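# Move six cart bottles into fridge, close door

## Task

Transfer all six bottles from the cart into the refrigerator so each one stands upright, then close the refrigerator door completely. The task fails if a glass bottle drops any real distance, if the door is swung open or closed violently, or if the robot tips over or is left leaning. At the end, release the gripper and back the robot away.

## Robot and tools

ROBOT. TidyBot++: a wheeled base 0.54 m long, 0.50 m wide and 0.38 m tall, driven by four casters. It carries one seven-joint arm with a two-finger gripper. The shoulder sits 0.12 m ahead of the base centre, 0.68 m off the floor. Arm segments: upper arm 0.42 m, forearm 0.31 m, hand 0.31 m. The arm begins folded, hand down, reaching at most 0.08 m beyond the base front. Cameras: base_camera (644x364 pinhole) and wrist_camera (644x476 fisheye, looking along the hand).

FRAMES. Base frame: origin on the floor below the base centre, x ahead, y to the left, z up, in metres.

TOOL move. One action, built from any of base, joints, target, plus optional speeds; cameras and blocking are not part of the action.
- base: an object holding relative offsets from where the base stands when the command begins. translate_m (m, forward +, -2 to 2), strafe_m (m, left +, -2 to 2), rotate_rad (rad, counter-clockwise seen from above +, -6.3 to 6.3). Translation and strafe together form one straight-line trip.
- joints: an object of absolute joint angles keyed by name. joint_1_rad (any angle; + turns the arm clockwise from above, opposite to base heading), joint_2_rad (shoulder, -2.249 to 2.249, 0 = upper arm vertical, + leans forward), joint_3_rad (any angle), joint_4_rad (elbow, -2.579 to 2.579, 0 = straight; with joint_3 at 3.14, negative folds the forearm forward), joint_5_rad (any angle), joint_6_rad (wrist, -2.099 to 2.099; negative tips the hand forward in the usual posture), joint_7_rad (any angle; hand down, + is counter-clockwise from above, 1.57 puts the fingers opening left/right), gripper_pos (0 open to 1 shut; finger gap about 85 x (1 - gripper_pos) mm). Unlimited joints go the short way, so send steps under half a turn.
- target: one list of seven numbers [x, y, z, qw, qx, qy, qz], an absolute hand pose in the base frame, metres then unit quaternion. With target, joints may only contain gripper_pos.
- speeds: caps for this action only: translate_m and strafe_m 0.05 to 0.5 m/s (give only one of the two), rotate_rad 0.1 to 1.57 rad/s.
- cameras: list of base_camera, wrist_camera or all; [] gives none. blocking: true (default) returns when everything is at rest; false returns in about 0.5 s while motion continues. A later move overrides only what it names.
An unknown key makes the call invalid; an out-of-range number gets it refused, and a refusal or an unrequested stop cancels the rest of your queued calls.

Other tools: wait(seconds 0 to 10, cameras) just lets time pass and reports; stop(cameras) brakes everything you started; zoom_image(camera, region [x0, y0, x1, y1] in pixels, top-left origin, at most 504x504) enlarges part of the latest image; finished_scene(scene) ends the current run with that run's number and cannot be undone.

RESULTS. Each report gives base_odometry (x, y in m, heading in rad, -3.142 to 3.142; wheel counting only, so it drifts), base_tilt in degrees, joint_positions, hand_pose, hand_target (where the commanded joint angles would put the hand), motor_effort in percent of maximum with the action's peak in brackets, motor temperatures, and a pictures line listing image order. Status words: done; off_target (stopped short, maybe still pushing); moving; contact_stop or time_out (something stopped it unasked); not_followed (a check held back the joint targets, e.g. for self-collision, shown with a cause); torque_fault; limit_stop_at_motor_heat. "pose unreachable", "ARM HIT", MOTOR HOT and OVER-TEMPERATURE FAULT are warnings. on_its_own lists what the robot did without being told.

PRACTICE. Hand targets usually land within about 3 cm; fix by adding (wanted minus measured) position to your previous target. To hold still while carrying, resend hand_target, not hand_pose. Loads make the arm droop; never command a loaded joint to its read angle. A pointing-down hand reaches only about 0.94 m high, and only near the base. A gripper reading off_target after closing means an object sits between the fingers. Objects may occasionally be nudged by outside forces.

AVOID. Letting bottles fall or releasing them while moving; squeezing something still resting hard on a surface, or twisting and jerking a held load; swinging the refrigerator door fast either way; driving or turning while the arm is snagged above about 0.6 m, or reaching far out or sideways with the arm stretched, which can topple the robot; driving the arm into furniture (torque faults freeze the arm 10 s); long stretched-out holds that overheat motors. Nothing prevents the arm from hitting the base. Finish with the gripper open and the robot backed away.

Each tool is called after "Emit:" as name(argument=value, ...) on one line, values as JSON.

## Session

Emit:
move()

Scene clock: 0.00 s.
Motor temperatures (°C): [32 39 32 34 44 49 43]
base_odometry: x=+0.000 y=+0.000 heading=+0.000
base_tilt: forward=+0.0 right=-0.3
base_status: not commanded
joint_positions: joint_1_rad=-0.035 joint_2_rad=-0.384 joint_3_rad=+3.152 joint_4_rad=-2.543 joint_5_rad=+0.011 joint_6_rad=-0.914 joint_7_rad=+1.612 gripper_pos=+0.000
joint_status: not commanded
motor_effort: joint_1_rad=+0 joint_2_rad=-1 joint_3_rad=+0 joint_4_rad=+16 joint_5_rad=+0 joint_6_rad=+2 joint_7_rad=-1
hand_pose: x=+0.2444 y=+0.0021 z=+0.5870 quat_wxyz=(+0.003, +0.999, +0.037, +0.034) (m; base frame)
hand_target: x=+0.2449 y=+0.0021 z=+0.5873 quat_wxyz=(+0.003, +0.999, +0.037, +0.035) (m; base frame)
hand_status: not commanded
pictures: base_camera, wrist_camera

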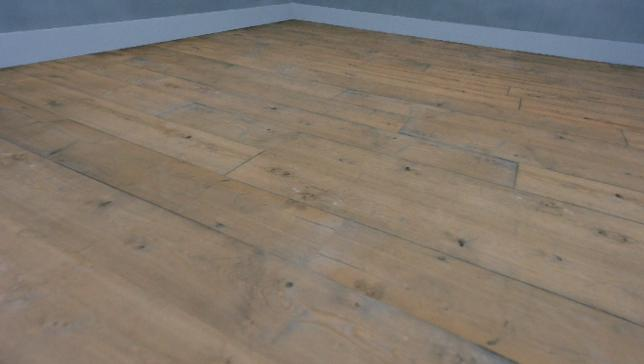

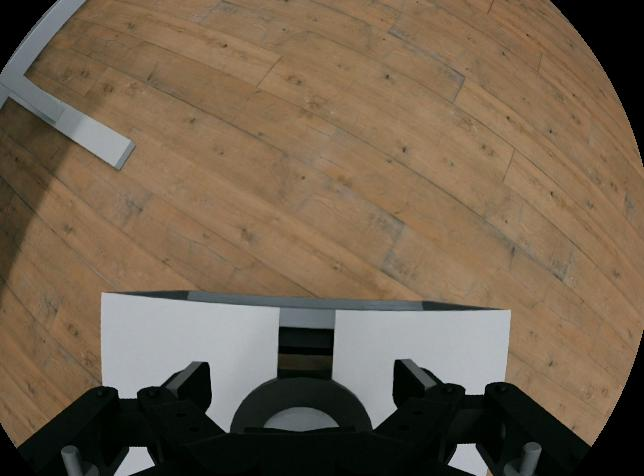

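Emit:
move(base={"rotate_rad":0.7}, speeds={"rotate_rad":0.6})

Scene clock: 2.70 s.
Motor temperatures (°C): [32 39 32 34 44 49 43]
move: done
base_odometry: x=+0.000 y=+0.000 heading=+0.699
base_tilt: forward=+0.0 right=-0.3
base_status: done
joint_positions: joint_1_rad=-0.035 joint_2_rad=-0.384 joint_3_rad=+3.152 joint_4_rad=-2.543 joint_5_rad=+0.011 joint_6_rad=-0.914 joint_7_rad=+1.612 gripper_pos=+0.000
joint_status: not commanded
motor_effort: joint_1_rad=-1(1) joint_2_rad=-1(1) joint_3_rad=+0(1) joint_4_rad=+14(16) joint_5_rad=+0(1) joint_6_rad=+2(3) joint_7_rad=-1(2)
hand_pose: x=+0.2444 y=+0.0021 z=+0.5870 quat_wxyz=(+0.003, +0.999, +0.037, +0.034) (m; base frame)
hand_target: x=+0.2449 y=+0.0021 z=+0.5873 quat_wxyz=(+0.003, +0.999, +0.037, +0.035) (m; base frame)
hand_status: not commanded
pictures: base_camera, wrist_camera

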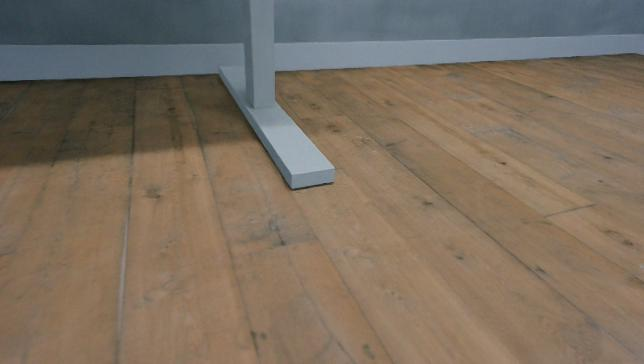

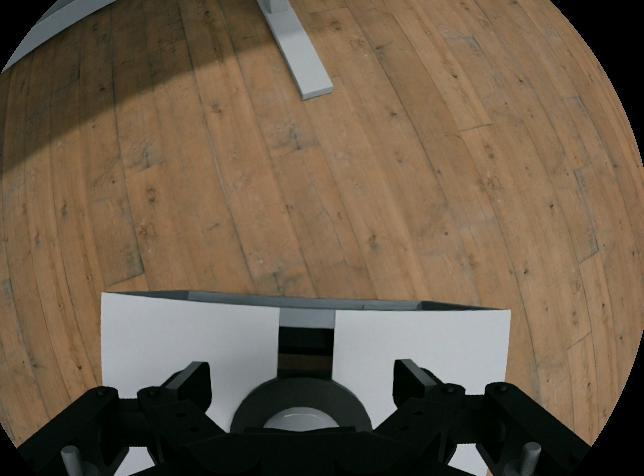

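Emit:
move(base={"rotate_rad":0.9}, speeds={"rotate_rad":0.8})

Scene clock: 4.80 s.
Motor temperatures (°C): [32 39 32 34 44 49 43]
move: done
base_odometry: x=+0.000 y=+0.000 heading=+1.598
base_tilt: forward=+0.1 right=-0.3
base_status: done
joint_positions: joint_1_rad=-0.035 joint_2_rad=-0.384 joint_3_rad=+3.152 joint_4_rad=-2.543 joint_5_rad=+0.011 joint_6_rad=-0.914 joint_7_rad=+1.612 gripper_pos=+0.000
joint_status: not commanded
motor_effort: joint_1_rad=-1(1) joint_2_rad=-1(1) joint_3_rad=+0(1) joint_4_rad=+15(16) joint_5_rad=+0(1) joint_6_rad=+2(3) joint_7_rad=-1(2)
hand_pose: x=+0.2444 y=+0.0021 z=+0.5870 quat_wxyz=(+0.003, +0.999, +0.037, +0.034) (m; base frame)
hand_target: x=+0.2449 y=+0.0021 z=+0.5873 quat_wxyz=(+0.003, +0.999, +0.037, +0.035) (m; base frame)
hand_status: not commanded
pictures: base_camera, wrist_camera

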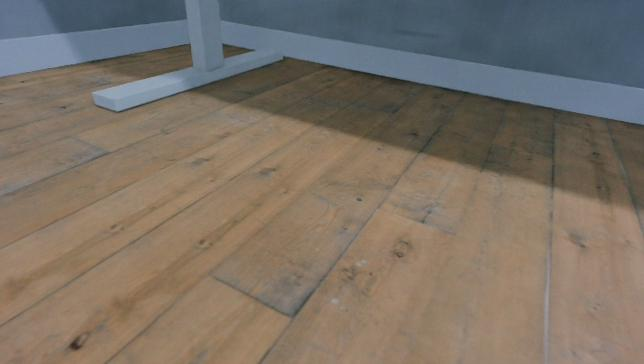

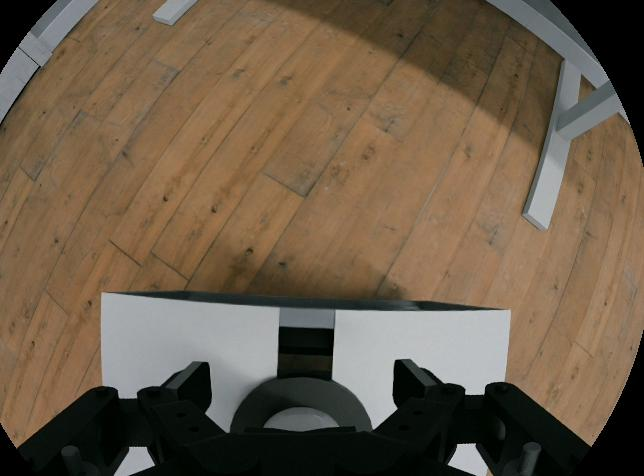

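Emit:
move(base={"rotate_rad":0.9}, speeds={"rotate_rad":1.0})

Emit:
move(base={"rotate_rad":1.0}, speeds={"rotate_rad":1.0})

Scene clock: 6.83 s.
Motor temperatures (°C): [32 39 32 34 44 49 43]
move: done
base_odometry: x=+0.000 y=+0.000 heading=+2.497
base_tilt: forward=+0.1 right=-0.3
base_status: done
joint_positions: joint_1_rad=-0.035 joint_2_rad=-0.384 joint_3_rad=+3.152 joint_4_rad=-2.543 joint_5_rad=+0.011 joint_6_rad=-0.914 joint_7_rad=+1.612 gripper_pos=+0.000
joint_status: not commanded
motor_effort: joint_1_rad=+0(1) joint_2_rad=-1(1) joint_3_rad=+0(1) joint_4_rad=+15(16) joint_5_rad=+0(1) joint_6_rad=+2(3) joint_7_rad=-1(2)
hand_pose: x=+0.2444 y=+0.0021 z=+0.5870 quat_wxyz=(+0.003, +0.999, +0.037, +0.034) (m; base frame)
hand_target: x=+0.2449 y=+0.0021 z=+0.5873 quat_wxyz=(+0.003, +0.999, +0.037, +0.035) (m; base frame)
hand_status: not commanded
pictures: base_camera, wrist_camera

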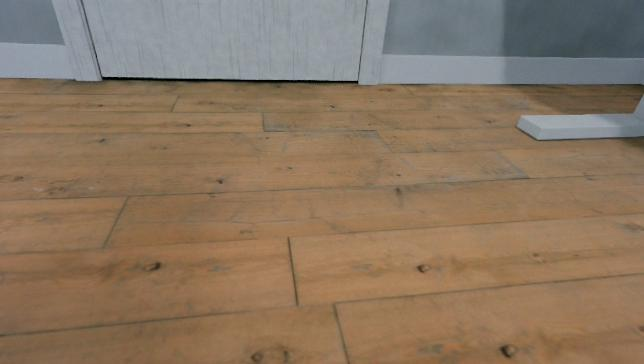

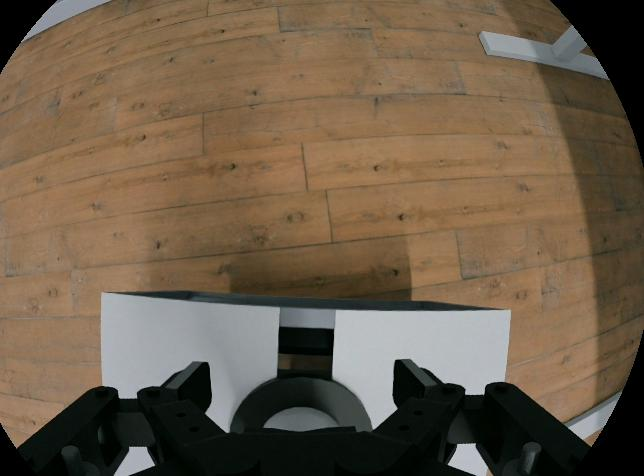

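Scene clock: 8.77 s.
Motor temperatures (°C): [32 39 32 34 44 49 43]
move: done
base_odometry: x=+0.000 y=+0.000 heading=-2.787
base_tilt: forward=+0.0 right=-0.3
base_status: done
joint_positions: joint_1_rad=-0.035 joint_2_rad=-0.384 joint_3_rad=+3.152 joint_4_rad=-2.543 joint_5_rad=+0.011 joint_6_rad=-0.914 joint_7_rad=+1.612 gripper_pos=+0.000
joint_status: not commanded
motor_effort: joint_1_rad=-1(1) joint_2_rad=-1(1) joint_3_rad=+0(1) joint_4_rad=+15(16) joint_5_rad=+0(1) joint_6_rad=+3(3) joint_7_rad=-1(2)
hand_pose: x=+0.2444 y=+0.0021 z=+0.5870 quat_wxyz=(+0.003, +0.999, +0.037, +0.034) (m; base frame)
hand_target: x=+0.2449 y=+0.0021 z=+0.5873 quat_wxyz=(+0.003, +0.999, +0.037, +0.035) (m; base frame)
hand_status: not commanded
pictures: base_camera, wrist_camera

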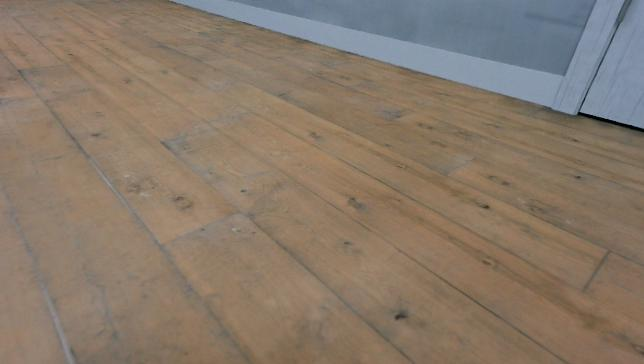

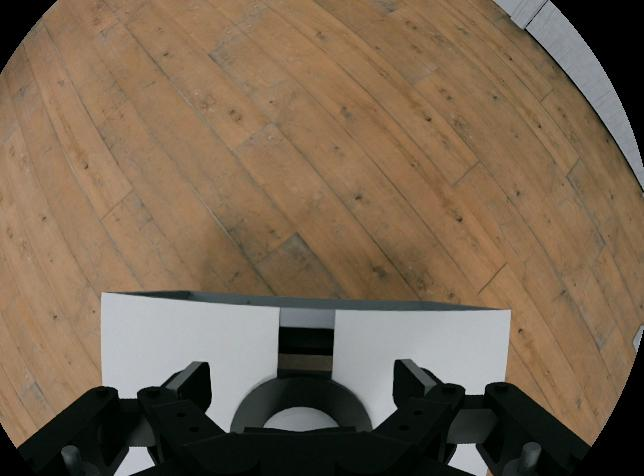

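Emit:
move(base={"rotate_rad":1.0}, speeds={"rotate_rad":1.2})

Emit:
move(base={"rotate_rad":1.0}, speeds={"rotate_rad":1.2})

Scene clock: 10.90 s.
Motor temperatures (°C): [32 39 32 34 44 49 43]
move: done
base_odometry: x=+0.000 y=+0.000 heading=-1.788
base_tilt: forward=+0.0 right=-0.3
base_status: done
joint_positions: joint_1_rad=-0.035 joint_2_rad=-0.384 joint_3_rad=+3.152 joint_4_rad=-2.543 joint_5_rad=+0.011 joint_6_rad=-0.914 joint_7_rad=+1.612 gripper_pos=+0.000
joint_status: not commanded
motor_effort: joint_1_rad=+0(1) joint_2_rad=-1(1) joint_3_rad=+0(1) joint_4_rad=+15(16) joint_5_rad=+0(1) joint_6_rad=+2(3) joint_7_rad=-1(1)
hand_pose: x=+0.2444 y=+0.0021 z=+0.5870 quat_wxyz=(+0.003, +0.999, +0.037, +0.034) (m; base frame)
hand_target: x=+0.2449 y=+0.0021 z=+0.5873 quat_wxyz=(+0.003, +0.999, +0.037, +0.035) (m; base frame)
hand_status: not commanded
pictures: base_camera, wrist_camera

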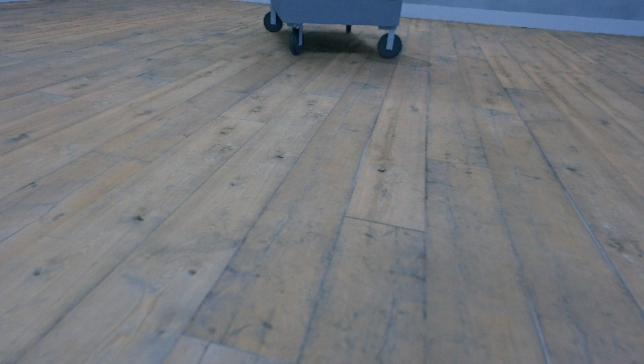

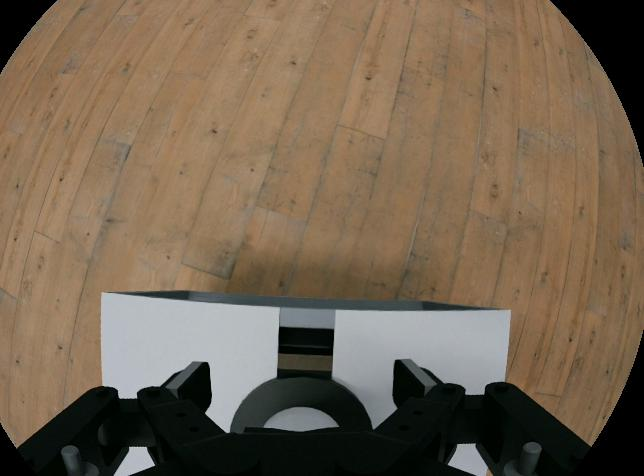

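Scene clock: 12.77 s.
Motor temperatures (°C): [32 39 32 34 44 49 43]
move: done
base_odometry: x=+0.000 y=+0.000 heading=-0.789
base_tilt: forward=+0.0 right=-0.3
base_status: done
joint_positions: joint_1_rad=-0.035 joint_2_rad=-0.384 joint_3_rad=+3.152 joint_4_rad=-2.543 joint_5_rad=+0.011 joint_6_rad=-0.914 joint_7_rad=+1.612 gripper_pos=+0.000
joint_status: not commanded
motor_effort: joint_1_rad=+0(1) joint_2_rad=-1(1) joint_3_rad=-1(1) joint_4_rad=+15(16) joint_5_rad=+0(1) joint_6_rad=+2(3) joint_7_rad=-1(2)
hand_pose: x=+0.2444 y=+0.0021 z=+0.5870 quat_wxyz=(+0.003, +0.999, +0.037, +0.034) (m; base frame)
hand_target: x=+0.2449 y=+0.0021 z=+0.5873 quat_wxyz=(+0.003, +0.999, +0.037, +0.035) (m; base frame)
hand_status: not commanded
pictures: base_camera, wrist_camera

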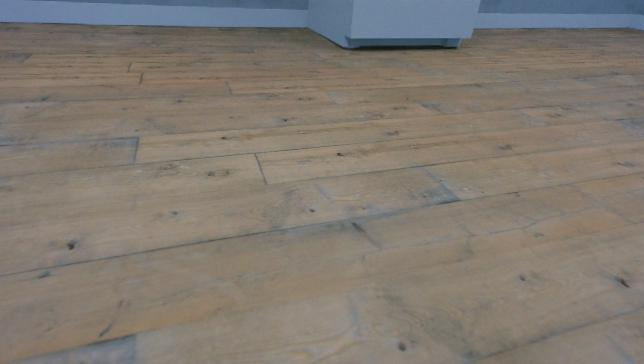

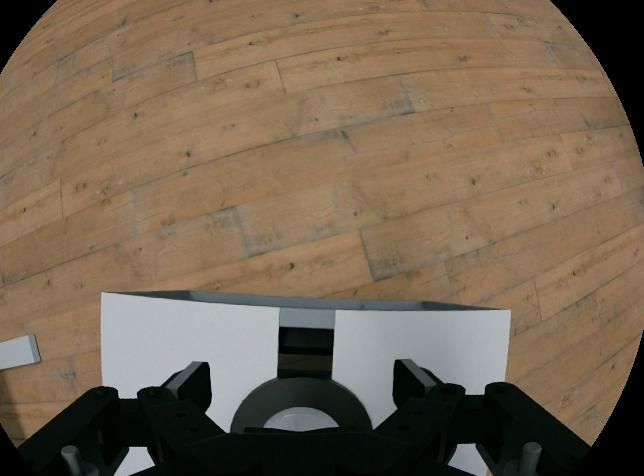

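Emit:
move(joints={"joint_1_rad":0.0,"joint_2_rad":0.03,"joint_3_rad":3.14,"joint_4_rad":-0.9,"joint_5_rad":-0.01,"joint_6_rad":-0.95,"joint_7_rad":1.586,"gripper_pos":0.17})

Emit:
move(base={"rotate_rad":-0.9}, speeds={"rotate_rad":1.0})

Scene clock: 17.03 s.
Motor temperatures (°C): [32 39 32 34 44 49 43]
move: done
base_odometry: x=+0.000 y=+0.000 heading=-0.789
base_tilt: forward=+0.1 right=-0.3
base_status: not commanded
joint_positions: joint_1_rad=-0.025 joint_2_rad=+0.001 joint_3_rad=+3.152 joint_4_rad=-0.929 joint_5_rad=+0.011 joint_6_rad=-0.914 joint_7_rad=+1.612 gripper_pos=+0.170
joint_status: all done
motor_effort: joint_1_rad=+0(1) joint_2_rad=-18(19) joint_3_rad=-1(2) joint_4_rad=+19(22) joint_5_rad=+0(2) joint_6_rad=+10(10) joint_7_rad=-1(2)
hand_pose: x=+0.6714 y=+0.0063 z=+1.2062 quat_wxyz=(+0.014, +0.797, +0.022, +0.604) (m; base frame)
hand_target: x=+0.6801 y=+0.0048 z=+1.1956 quat_wxyz=(-0.001, +0.808, +0.007, +0.590) (m; base frame)
hand_status: not commanded
pictures: base_camera, wrist_camera

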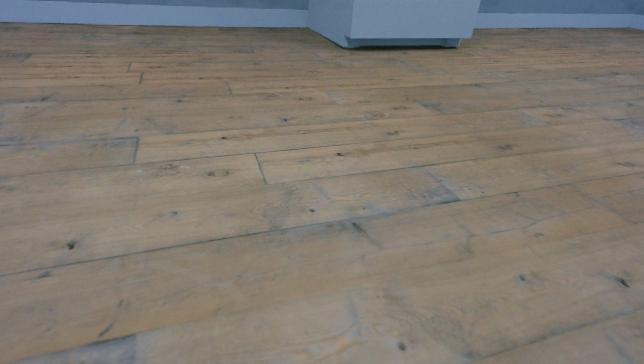

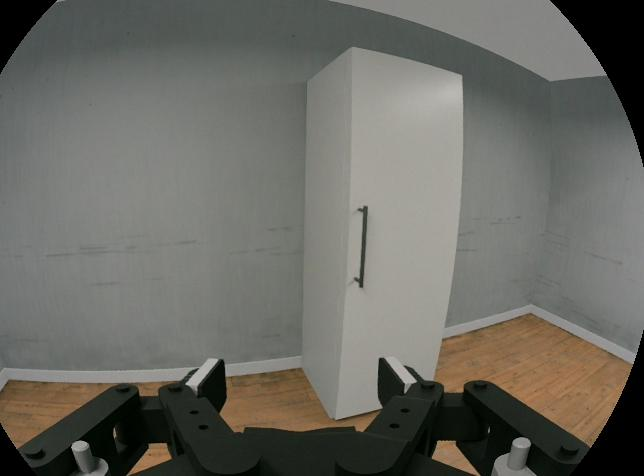

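Scene clock: 18.93 s.
Motor temperatures (°C): [32 39 32 34 44 49 43]
move: done
base_odometry: x=+0.000 y=+0.000 heading=-1.688
base_tilt: forward=+0.1 right=-0.3
base_status: done
joint_positions: joint_1_rad=-0.009 joint_2_rad=+0.011 joint_3_rad=+3.145 joint_4_rad=-0.929 joint_5_rad=+0.011 joint_6_rad=-0.914 joint_7_rad=+1.612 gripper_pos=+0.170
joint_status: not commanded
motor_effort: joint_1_rad=+0(3) joint_2_rad=-19(21) joint_3_rad=+0(3) joint_4_rad=+19(20) joint_5_rad=+0(2) joint_6_rad=+10(10) joint_7_rad=-1(2)
hand_pose: x=+0.6766 y=+0.0014 z=+1.2006 quat_wxyz=(+0.017, +0.800, +0.019, +0.600) (m; base frame)
hand_target: x=+0.6801 y=+0.0048 z=+1.1956 quat_wxyz=(-0.001, +0.808, +0.007, +0.590) (m; base frame)
hand_status: not commanded
pictures: base_camera, wrist_camera

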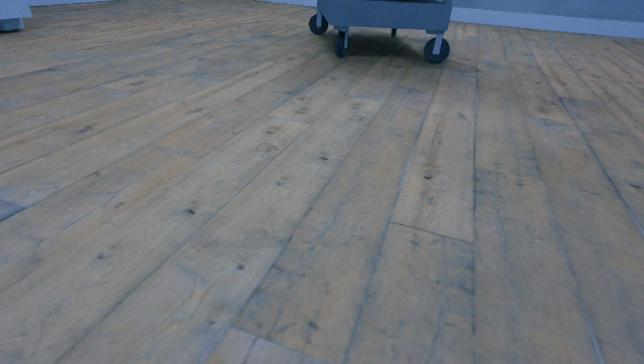

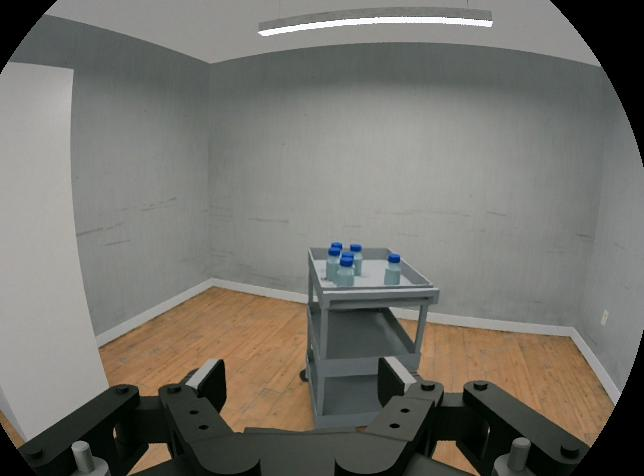

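Emit:
move(base={"rotate_rad":0.955}, cameras=[])

Emit:
move(base={"translate_m":0.75,"strafe_m":-0.36})

Scene clock: 23.17 s.
Motor temperatures (°C): [32 39 32 34 44 49 43]
move: done
base_odometry: x=+0.000 y=+0.000 heading=-0.734
base_tilt: forward=+0.1 right=-0.3
base_status: done
joint_positions: joint_1_rad=-0.005 joint_2_rad=+0.013 joint_3_rad=+3.135 joint_4_rad=-0.929 joint_5_rad=+0.011 joint_6_rad=-0.914 joint_7_rad=+1.612 gripper_pos=+0.170
joint_status: not commanded
motor_effort: joint_1_rad=+0(3) joint_2_rad=-19(21) joint_3_rad=-1(3) joint_4_rad=+19(20) joint_5_rad=+1(1) joint_6_rad=+9(10) joint_7_rad=-1(2)
hand_pose: x=+0.6771 y=+0.0051 z=+1.1999 quat_wxyz=(+0.015, +0.800, +0.021, +0.599) (m; base frame)
hand_target: x=+0.6801 y=+0.0048 z=+1.1956 quat_wxyz=(-0.001, +0.808, +0.007, +0.590) (m; base frame)
hand_status: not commanded
pictures: none
No camera images: "cameras" was empty.

Scene clock: 26.10 s.
Motor temperatures (°C): [32 39 32 34 44 49 43]
move: done
base_odometry: x=+0.316 y=-0.770 heading=-0.733
base_tilt: forward=+0.1 right=-0.3
base_status: done
joint_positions: joint_1_rad=-0.005 joint_2_rad=+0.021 joint_3_rad=+3.135 joint_4_rad=-0.927 joint_5_rad=+0.011 joint_6_rad=-0.914 joint_7_rad=+1.612 gripper_pos=+0.170
joint_status: not commanded
motor_effort: joint_1_rad=+0(2) joint_2_rad=-19(22) joint_3_rad=-1(2) joint_4_rad=+19(20) joint_5_rad=+0(1) joint_6_rad=+10(10) joint_7_rad=-1(2)
hand_pose: x=+0.6811 y=+0.0050 z=+1.1969 quat_wxyz=(+0.015, +0.802, +0.021, +0.597) (m; base frame)
hand_target: x=+0.6801 y=+0.0048 z=+1.1956 quat_wxyz=(-0.001, +0.808, +0.007, +0.590) (m; base frame)
hand_status: not commanded
pictures: base_camera, wrist_camera

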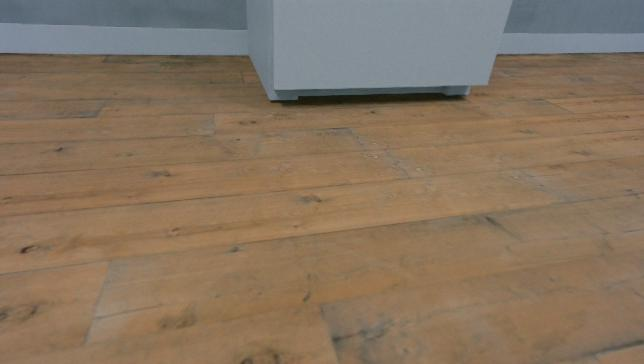

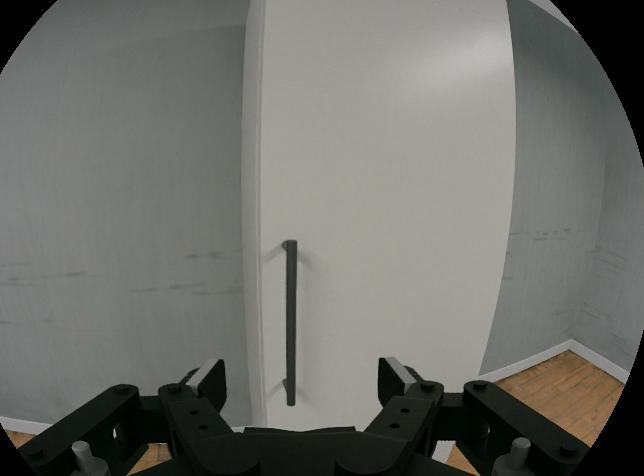

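Emit:
move()

Scene clock: 27.33 s.
Motor temperatures (°C): [32 39 32 34 44 49 43]
base_odometry: x=+0.316 y=-0.770 heading=-0.733
base_tilt: forward=+0.1 right=-0.3
base_status: done
joint_positions: joint_1_rad=-0.005 joint_2_rad=+0.021 joint_3_rad=+3.135 joint_4_rad=-0.927 joint_5_rad=+0.011 joint_6_rad=-0.914 joint_7_rad=+1.612 gripper_pos=+0.170
joint_status: not commanded
motor_effort: joint_1_rad=+0(2) joint_2_rad=-19(22) joint_3_rad=-1(2) joint_4_rad=+19(20) joint_5_rad=+1(1) joint_6_rad=+9(10) joint_7_rad=-1(2)
hand_pose: x=+0.6811 y=+0.0050 z=+1.1969 quat_wxyz=(+0.015, +0.802, +0.021, +0.597) (m; base frame)
hand_target: x=+0.6801 y=+0.0048 z=+1.1956 quat_wxyz=(-0.001, +0.808, +0.007, +0.590) (m; base frame)
hand_status: not commanded
pictures: base_camera, wrist_camera

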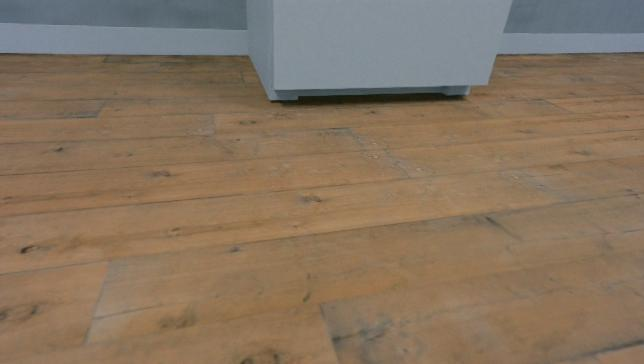

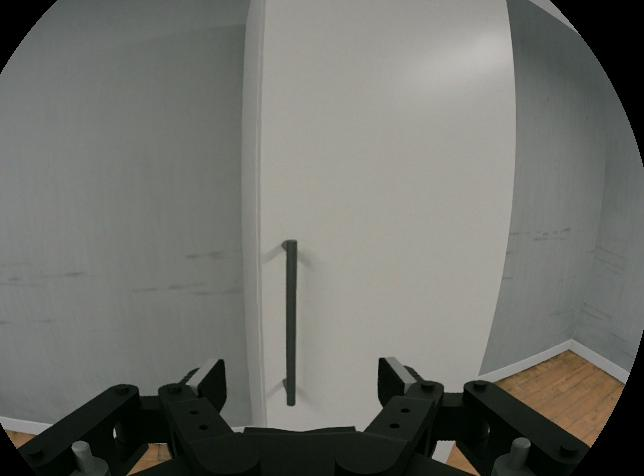

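Emit:
move(base={"rotate_rad": 0.1, "strafe_m": -0.09}, speeds={"rotate_rad": 0.5})

Emit:
zoom_image(camera="base_camera", region=[150, 0, 550, 226])

Scene clock: 30.83 s.
Motor temperatures (°C): [32 39 32 34 44 49 43]
move: done
base_odometry: x=+0.256 y=-0.837 heading=-0.631
base_tilt: forward=+0.1 right=-0.3
base_status: done
joint_positions: joint_1_rad=-0.004 joint_2_rad=+0.021 joint_3_rad=+3.141 joint_4_rad=-0.927 joint_5_rad=+0.011 joint_6_rad=-0.914 joint_7_rad=+1.612 gripper_pos=+0.170
joint_status: not commanded
motor_effort: joint_1_rad=+0(3) joint_2_rad=-19(21) joint_3_rad=+0(3) joint_4_rad=+19(20) joint_5_rad=+1(2) joint_6_rad=+10(10) joint_7_rad=-1(1)
hand_pose: x=+0.6811 y=+0.0011 z=+1.1969 quat_wxyz=(+0.017, +0.802, +0.019, +0.597) (m; base frame)
hand_target: x=+0.6801 y=+0.0048 z=+1.1956 quat_wxyz=(-0.001, +0.808, +0.007, +0.590) (m; base frame)
hand_status: not commanded
pictures: base_camera, wrist_camera

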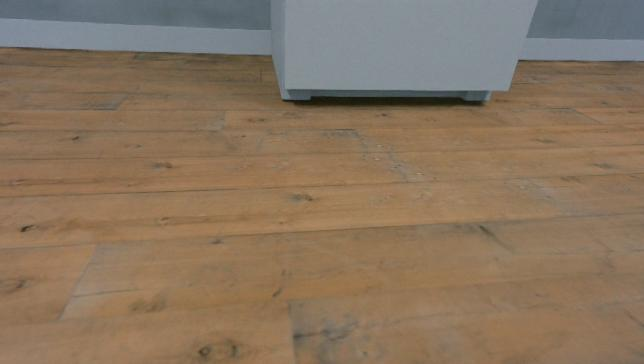

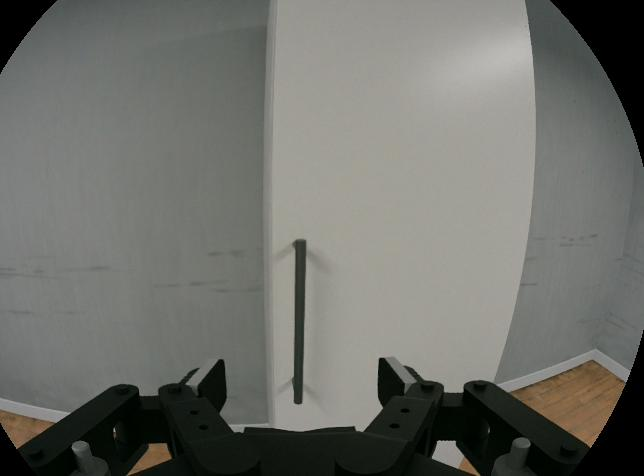

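Scaled by 1.260.

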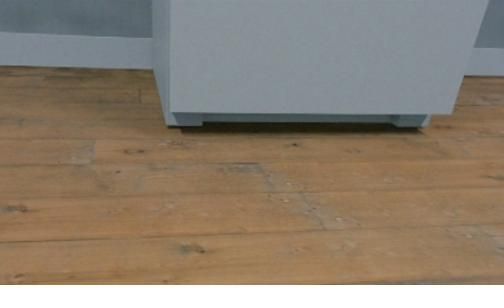

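Emit:
move(joints={"joint_1_rad": 0, "joint_2_rad": 0.04, "joint_3_rad": 3.14, "joint_4_rad": -1.5, "joint_5_rad": -0.01, "joint_6_rad": -0.40, "joint_7_rad": 1.586, "gripper_pos": 0.1})

Emit:
move(base={"translate_m": 0.2}, speeds={"translate_m": 0.2})

Scene clock: 33.63 s.
Motor temperatures (°C): [32 39 32 34 44 49 43]
move: done
base_odometry: x=+0.256 y=-0.837 heading=-0.631
base_tilt: forward=+0.1 right=-0.3
base_status: not commanded
joint_positions: joint_1_rad=-0.004 joint_2_rad=+0.023 joint_3_rad=+3.141 joint_4_rad=-1.477 joint_5_rad=+0.011 joint_6_rad=-0.470 joint_7_rad=+1.612 gripper_pos=+0.100
joint_status: all done
motor_effort: joint_1_rad=+0(1) joint_2_rad=-23(24) joint_3_rad=-1(2) joint_4_rad=+22(24) joint_5_rad=+1(1) joint_6_rad=+9(11) joint_7_rad=-1(2)
hand_pose: x=+0.7292 y=+0.0025 z=+1.0036 quat_wxyz=(+0.015, +0.833, +0.022, +0.553) (m; base frame)
hand_target: x=+0.7403 y=+0.0035 z=+0.9996 quat_wxyz=(+0.000, +0.825, +0.004, +0.565) (m; base frame)
hand_status: not commanded
pictures: base_camera, wrist_camera

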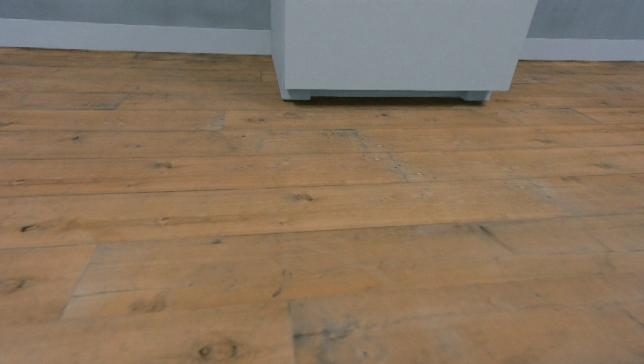

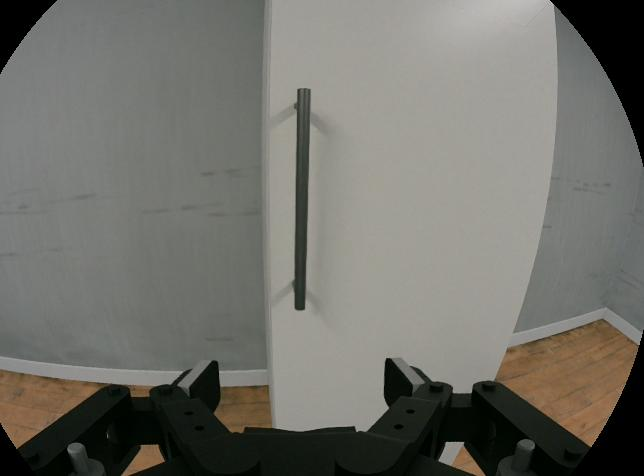

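Scene clock: 35.33 s.
Motor temperatures (°C): [32 39 32 34 44 49 43]
move: done
base_odometry: x=+0.417 y=-0.955 heading=-0.632
base_tilt: forward=+0.1 right=-0.3
base_status: done
joint_positions: joint_1_rad=-0.004 joint_2_rad=+0.031 joint_3_rad=+3.141 joint_4_rad=-1.478 joint_5_rad=+0.011 joint_6_rad=-0.466 joint_7_rad=+1.612 gripper_pos=+0.100
joint_status: not commanded
motor_effort: joint_1_rad=+0(2) joint_2_rad=-23(26) joint_3_rad=-1(2) joint_4_rad=+22(23) joint_5_rad=+0(1) joint_6_rad=+9(10) joint_7_rad=-1(1)
hand_pose: x=+0.7319 y=+0.0026 z=+0.9995 quat_wxyz=(+0.015, +0.834, +0.022, +0.551) (m; base frame)
hand_target: x=+0.7403 y=+0.0035 z=+0.9996 quat_wxyz=(+0.000, +0.825, +0.004, +0.565) (m; base frame)
hand_status: not commanded
pictures: base_camera, wrist_camera

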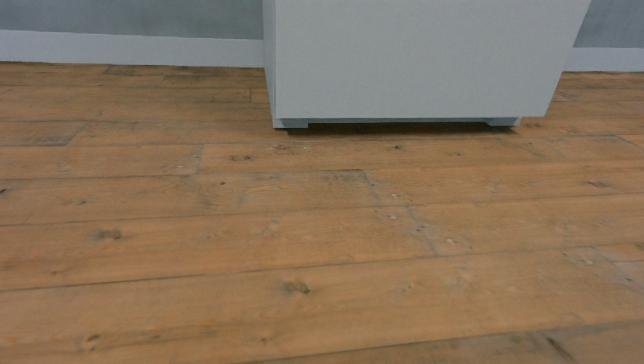

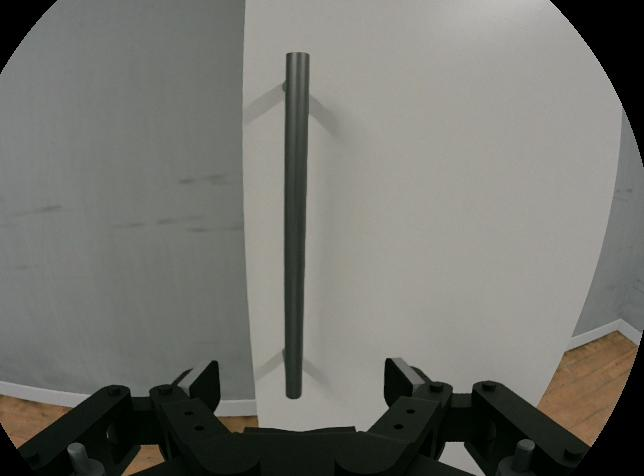

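Emit:
move(base={"translate_m": 0.17, "strafe_m": 0.004}, speeds={"translate_m": 0.15})

Scene clock: 37.40 s.
Motor temperatures (°C): [32 39 32 34 44 49 43]
move: done
base_odometry: x=+0.557 y=-1.053 heading=-0.632
base_tilt: forward=+0.1 right=-0.3
base_status: done
joint_positions: joint_1_rad=-0.004 joint_2_rad=+0.033 joint_3_rad=+3.141 joint_4_rad=-1.479 joint_5_rad=+0.011 joint_6_rad=-0.465 joint_7_rad=+1.612 gripper_pos=+0.100
joint_status: not commanded
motor_effort: joint_1_rad=+0(2) joint_2_rad=-23(26) joint_3_rad=+0(2) joint_4_rad=+22(23) joint_5_rad=+0(1) joint_6_rad=+9(10) joint_7_rad=-1(2)
hand_pose: x=+0.7327 y=+0.0026 z=+0.9982 quat_wxyz=(+0.015, +0.835, +0.022, +0.550) (m; base frame)
hand_target: x=+0.7403 y=+0.0035 z=+0.9996 quat_wxyz=(+0.000, +0.825, +0.004, +0.565) (m; base frame)
hand_status: not commanded
pictures: base_camera, wrist_camera

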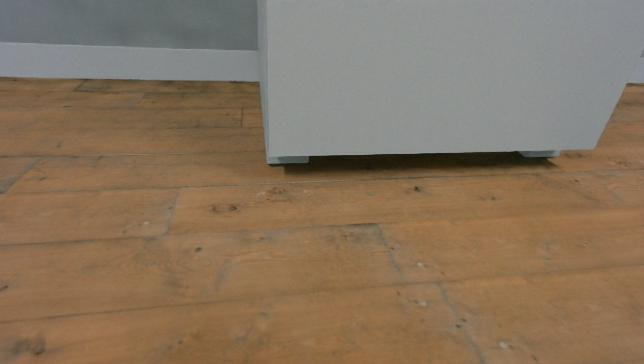

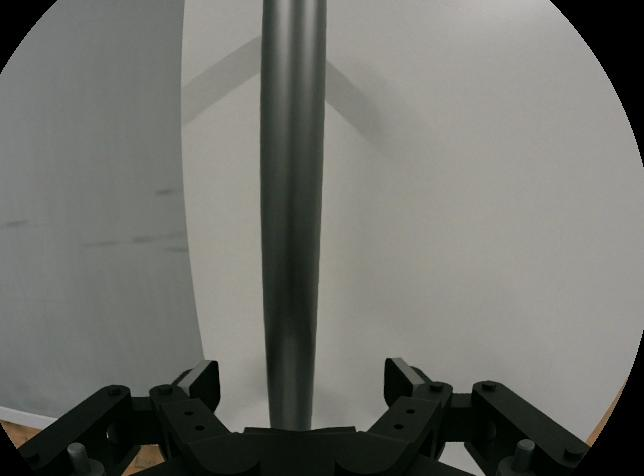

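Emit:
move(base={"translate_m": 0.028, "strafe_m": 0.004}, speeds={"translate_m": 0.05}, cameras=["wrist_camera"])

Emit:
move(joints={"gripper_pos": 0.85}, cameras=["wrist_camera"])

Scene clock: 38.73 s.
Motor temperatures (°C): [32 39 32 34 44 49 43]
move: done
base_odometry: x=+0.582 y=-1.066 heading=-0.632
base_tilt: forward=+0.1 right=-0.3
base_status: done
joint_positions: joint_1_rad=-0.004 joint_2_rad=+0.033 joint_3_rad=+3.141 joint_4_rad=-1.479 joint_5_rad=+0.011 joint_6_rad=-0.465 joint_7_rad=+1.612 gripper_pos=+0.100
joint_status: not commanded
motor_effort: joint_1_rad=+0(1) joint_2_rad=-23(26) joint_3_rad=-1(2) joint_4_rad=+22(23) joint_5_rad=+0(1) joint_6_rad=+9(10) joint_7_rad=-1(2)
hand_pose: x=+0.7328 y=+0.0026 z=+0.9980 quat_wxyz=(+0.015, +0.835, +0.022, +0.550) (m; base frame)
hand_target: x=+0.7403 y=+0.0035 z=+0.9996 quat_wxyz=(+0.000, +0.825, +0.004, +0.565) (m; base frame)
hand_status: not commanded
pictures: wrist_camera

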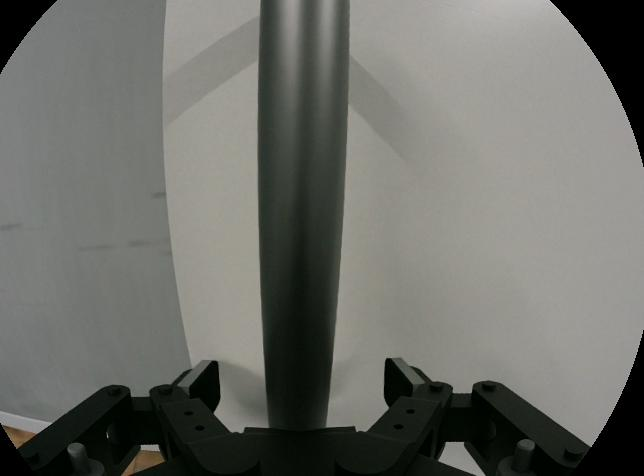

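Scene clock: 39.70 s.
Motor temperatures (°C): [32 39 32 34 44 49 43]
move: off_target
base_odometry: x=+0.582 y=-1.066 heading=-0.632
base_tilt: forward=+0.1 right=-0.3
base_status: not commanded
joint_positions: joint_1_rad=-0.004 joint_2_rad=+0.027 joint_3_rad=+3.140 joint_4_rad=-1.482 joint_5_rad=+0.007 joint_6_rad=-0.464 joint_7_rad=+1.609 gripper_pos=+0.819
joint_status: gripper_pos off_target (ended at +0.819, target +0.850)
motor_effort: joint_1_rad=-1(3) joint_2_rad=-22(23) joint_3_rad=-1(3) joint_4_rad=+22(24) joint_5_rad=+1(6) joint_6_rad=+10(13) joint_7_rad=+1(3)
hand_pose: x=+0.7304 y=+0.0037 z=+0.9998 quat_wxyz=(+0.012, +0.834, +0.020, +0.551) (m; base frame)
hand_target: x=+0.7403 y=+0.0035 z=+0.9996 quat_wxyz=(+0.000, +0.825, +0.004, +0.565) (m; base frame)
hand_status: not commanded
pictures: wrist_camera

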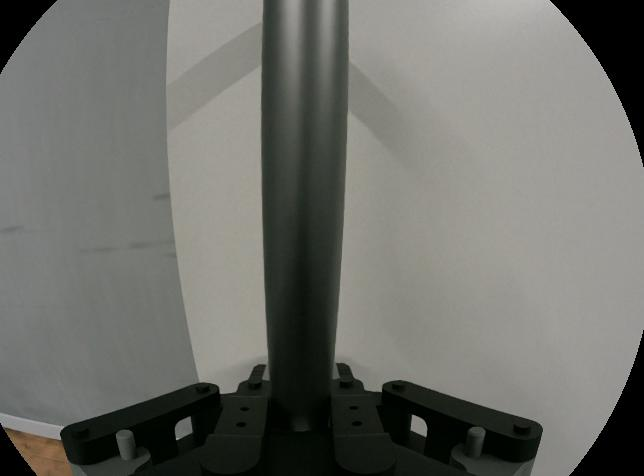

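Emit:
move(base={"translate_m": -0.17, "strafe_m": -0.025}, speeds={"translate_m": 0.08})

Scene clock: 42.90 s.
Motor temperatures (°C): [32 39 32 34 44 49 43]
move: done
base_odometry: x=+0.430 y=-0.986 heading=-0.632
base_tilt: forward=+0.1 right=-0.3
base_status: done
joint_positions: joint_1_rad=+0.032 joint_2_rad=+0.051 joint_3_rad=+3.186 joint_4_rad=-1.488 joint_5_rad=-0.003 joint_6_rad=-0.390 joint_7_rad=+1.606 gripper_pos=+0.828
joint_status: not commanded
motor_effort: joint_1_rad=-8(11) joint_2_rad=-28(51) joint_3_rad=-8(12) joint_4_rad=+19(24) joint_5_rad=+5(8) joint_6_rad=+6(11) joint_7_rad=+5(6)
hand_pose: x=+0.7449 y=-0.0453 z=+1.0029 quat_wxyz=(+0.031, +0.822, -0.017, +0.569) (m; base frame)
hand_target: x=+0.7403 y=+0.0035 z=+0.9996 quat_wxyz=(+0.000, +0.825, +0.004, +0.565) (m; base frame)
hand_status: not commanded
pictures: base_camera, wrist_camera

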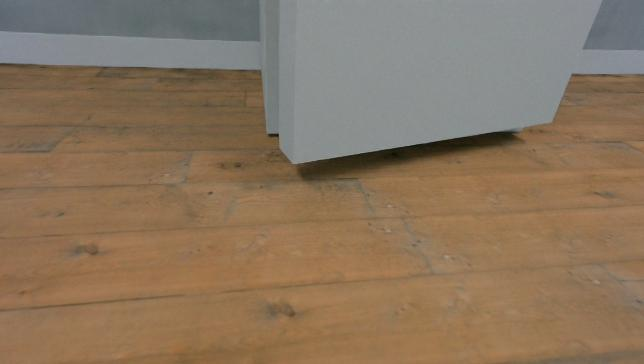

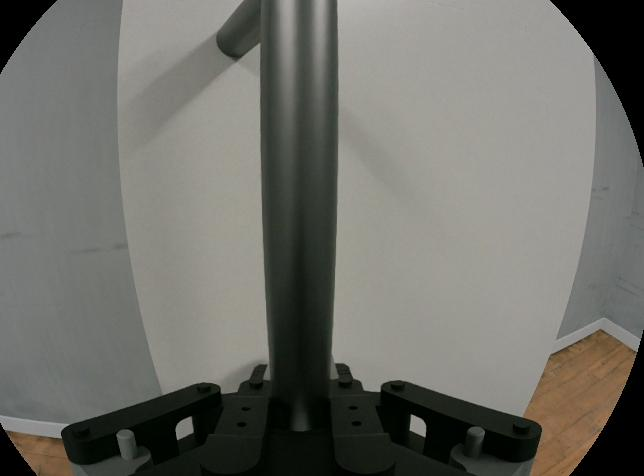

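Emit:
move(base={"translate_m": -0.13, "strafe_m": -0.145}, speeds={"translate_m": 0.08})

Scene clock: 46.80 s.
Motor temperatures (°C): [32 39 32 34 44 49 43]
move: done
base_odometry: x=+0.239 y=-1.026 heading=-0.632
base_tilt: forward=+0.1 right=-0.3
base_status: done
joint_positions: joint_1_rad=+0.014 joint_2_rad=+0.050 joint_3_rad=+3.144 joint_4_rad=-1.487 joint_5_rad=-0.003 joint_6_rad=-0.389 joint_7_rad=+1.606 gripper_pos=+0.830
joint_status: not commanded
motor_effort: joint_1_rad=-1(7) joint_2_rad=-26(32) joint_3_rad=-2(8) joint_4_rad=+18(22) joint_5_rad=+3(6) joint_6_rad=+5(10) joint_7_rad=+2(5)
hand_pose: x=+0.7461 y=-0.0089 z=+1.0043 quat_wxyz=(+0.014, +0.821, +0.007, +0.571) (m; base frame)
hand_target: x=+0.7403 y=+0.0035 z=+0.9996 quat_wxyz=(+0.000, +0.825, +0.004, +0.565) (m; base frame)
hand_status: not commanded
pictures: base_camera, wrist_camera

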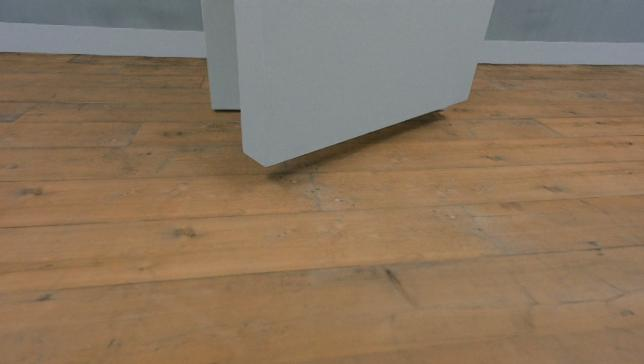

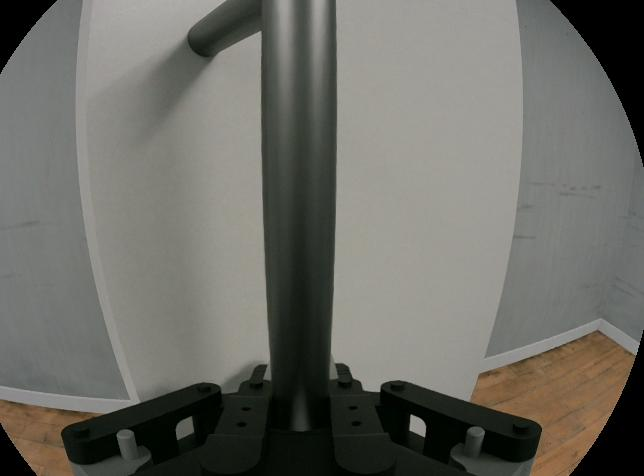

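Emit:
move(base={"translate_m": -0.04, "strafe_m": -0.435, "rotate_rad": 0.35}, speeds={"translate_m": 0.13, "rotate_rad": 0.1})

Scene clock: 51.17 s.
Motor temperatures (°C): [32 39 32 34 44 49 43]
move: done
base_odometry: x=-0.050 y=-1.353 heading=-0.283
base_tilt: forward=+0.1 right=-0.3
base_status: done
joint_positions: joint_1_rad=-0.017 joint_2_rad=+0.041 joint_3_rad=+3.123 joint_4_rad=-1.495 joint_5_rad=-0.003 joint_6_rad=-0.390 joint_7_rad=+1.605 gripper_pos=+0.830
joint_status: not commanded
motor_effort: joint_1_rad=+3(8) joint_2_rad=-24(28) joint_3_rad=+2(9) joint_4_rad=+19(26) joint_5_rad=+7(8) joint_6_rad=+7(12) joint_7_rad=+3(5)
hand_pose: x=+0.7417 y=+0.0241 z=+1.0052 quat_wxyz=(-0.002, +0.820, +0.028, +0.571) (m; base frame)
hand_target: x=+0.7403 y=+0.0035 z=+0.9996 quat_wxyz=(+0.000, +0.825, +0.004, +0.565) (m; base frame)
hand_status: not commanded
pictures: base_camera, wrist_camera

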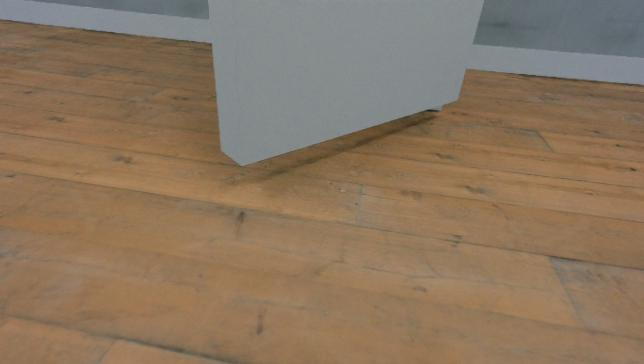

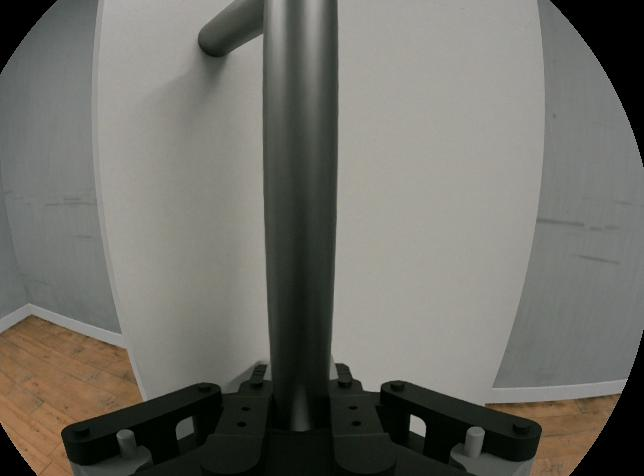

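Emit:
move(joints={"gripper_pos": 0.5}, cameras=[])

Emit:
move(base={"translate_m": -0.2}, speeds={"translate_m": 0.2})

Scene clock: 52.60 s.
Motor temperatures (°C): [32 39 32 34 44 49 43]
move: done
base_odometry: x=-0.050 y=-1.353 heading=-0.283
base_tilt: forward=+0.1 right=-0.3
base_status: not commanded
joint_positions: joint_1_rad=-0.016 joint_2_rad=+0.041 joint_3_rad=+3.122 joint_4_rad=-1.495 joint_5_rad=-0.003 joint_6_rad=-0.390 joint_7_rad=+1.605 gripper_pos=+0.500
joint_status: all done
motor_effort: joint_1_rad=+3(5) joint_2_rad=-24(25) joint_3_rad=+4(5) joint_4_rad=+23(23) joint_5_rad=+1(6) joint_6_rad=+10(10) joint_7_rad=-1(4)
hand_pose: x=+0.7416 y=+0.0236 z=+1.0048 quat_wxyz=(-0.002, +0.820, +0.028, +0.571) (m; base frame)
hand_target: x=+0.7403 y=+0.0035 z=+0.9996 quat_wxyz=(+0.000, +0.825, +0.004, +0.565) (m; base frame)
hand_status: not commanded
pictures: none
No camera images: "cameras" was empty.

Scene clock: 54.37 s.
Motor temperatures (°C): [32 39 32 34 44 49 43]
move: done
base_odometry: x=-0.242 y=-1.298 heading=-0.283
base_tilt: forward=+0.1 right=-0.3
base_status: done
joint_positions: joint_1_rad=-0.014 joint_2_rad=+0.036 joint_3_rad=+3.132 joint_4_rad=-1.495 joint_5_rad=-0.003 joint_6_rad=-0.390 joint_7_rad=+1.605 gripper_pos=+0.500
joint_status: not commanded
motor_effort: joint_1_rad=+0(4) joint_2_rad=-23(27) joint_3_rad=-1(4) joint_4_rad=+22(23) joint_5_rad=+0(2) joint_6_rad=+9(10) joint_7_rad=-1(2)
hand_pose: x=+0.7403 y=+0.0163 z=+1.0080 quat_wxyz=(+0.002, +0.819, +0.023, +0.573) (m; base frame)
hand_target: x=+0.7403 y=+0.0035 z=+0.9996 quat_wxyz=(+0.000, +0.825, +0.004, +0.565) (m; base frame)
hand_status: not commanded
pictures: base_camera, wrist_camera

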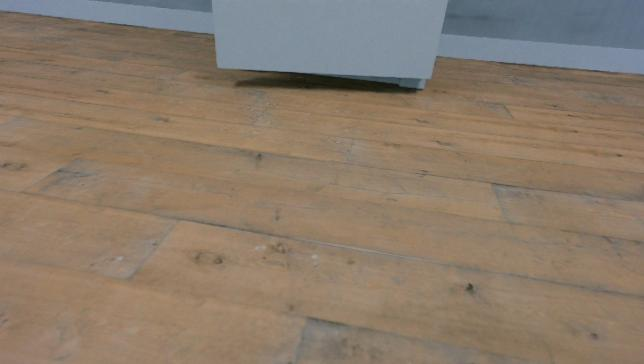

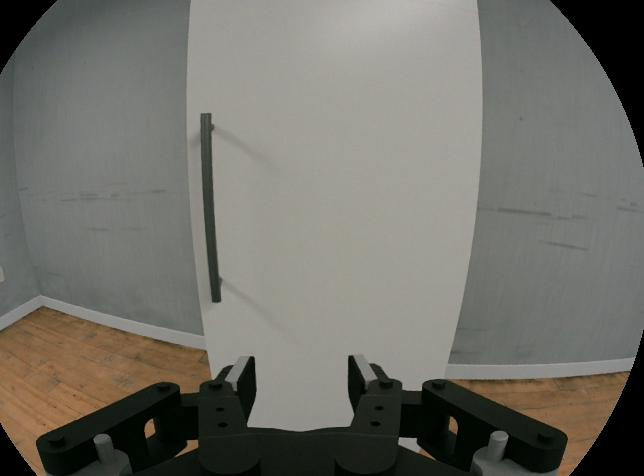

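Emit:
wait(seconds=1)

Scene clock: 55.80 s.
Motor temperatures (°C): [32 39 32 34 44 49 43]
base_odometry: x=-0.242 y=-1.298 heading=-0.283
base_tilt: forward=+0.0 right=-0.3
base_status: done
joint_positions: joint_1_rad=-0.014 joint_2_rad=+0.036 joint_3_rad=+3.132 joint_4_rad=-1.495 joint_5_rad=-0.003 joint_6_rad=-0.390 joint_7_rad=+1.605 gripper_pos=+0.500
joint_status: not commanded
motor_effort: joint_1_rad=+0(4) joint_2_rad=-23(27) joint_3_rad=-1(4) joint_4_rad=+22(23) joint_5_rad=+0(2) joint_6_rad=+9(10) joint_7_rad=-1(2)
hand_pose: x=+0.7403 y=+0.0163 z=+1.0080 quat_wxyz=(+0.002, +0.819, +0.023, +0.573) (m; base frame)
hand_target: x=+0.7403 y=+0.0035 z=+0.9996 quat_wxyz=(+0.000, +0.825, +0.004, +0.565) (m; base frame)
hand_status: not commanded
wait: 1.00 s; at rest from the start
pictures: base_camera, wrist_camera

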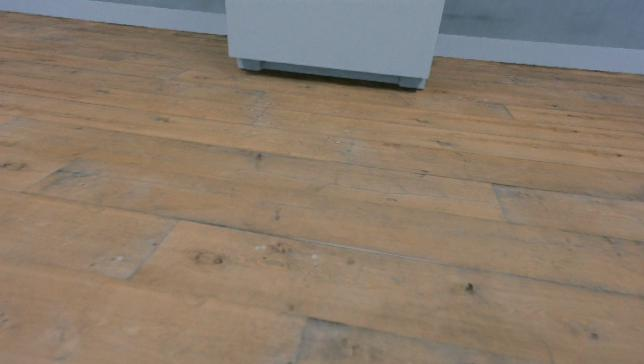

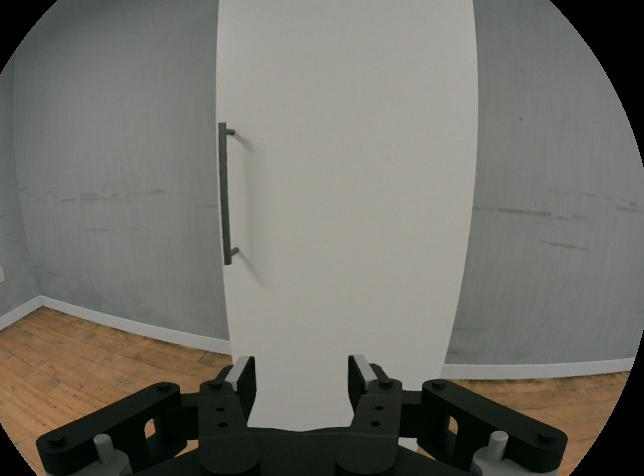

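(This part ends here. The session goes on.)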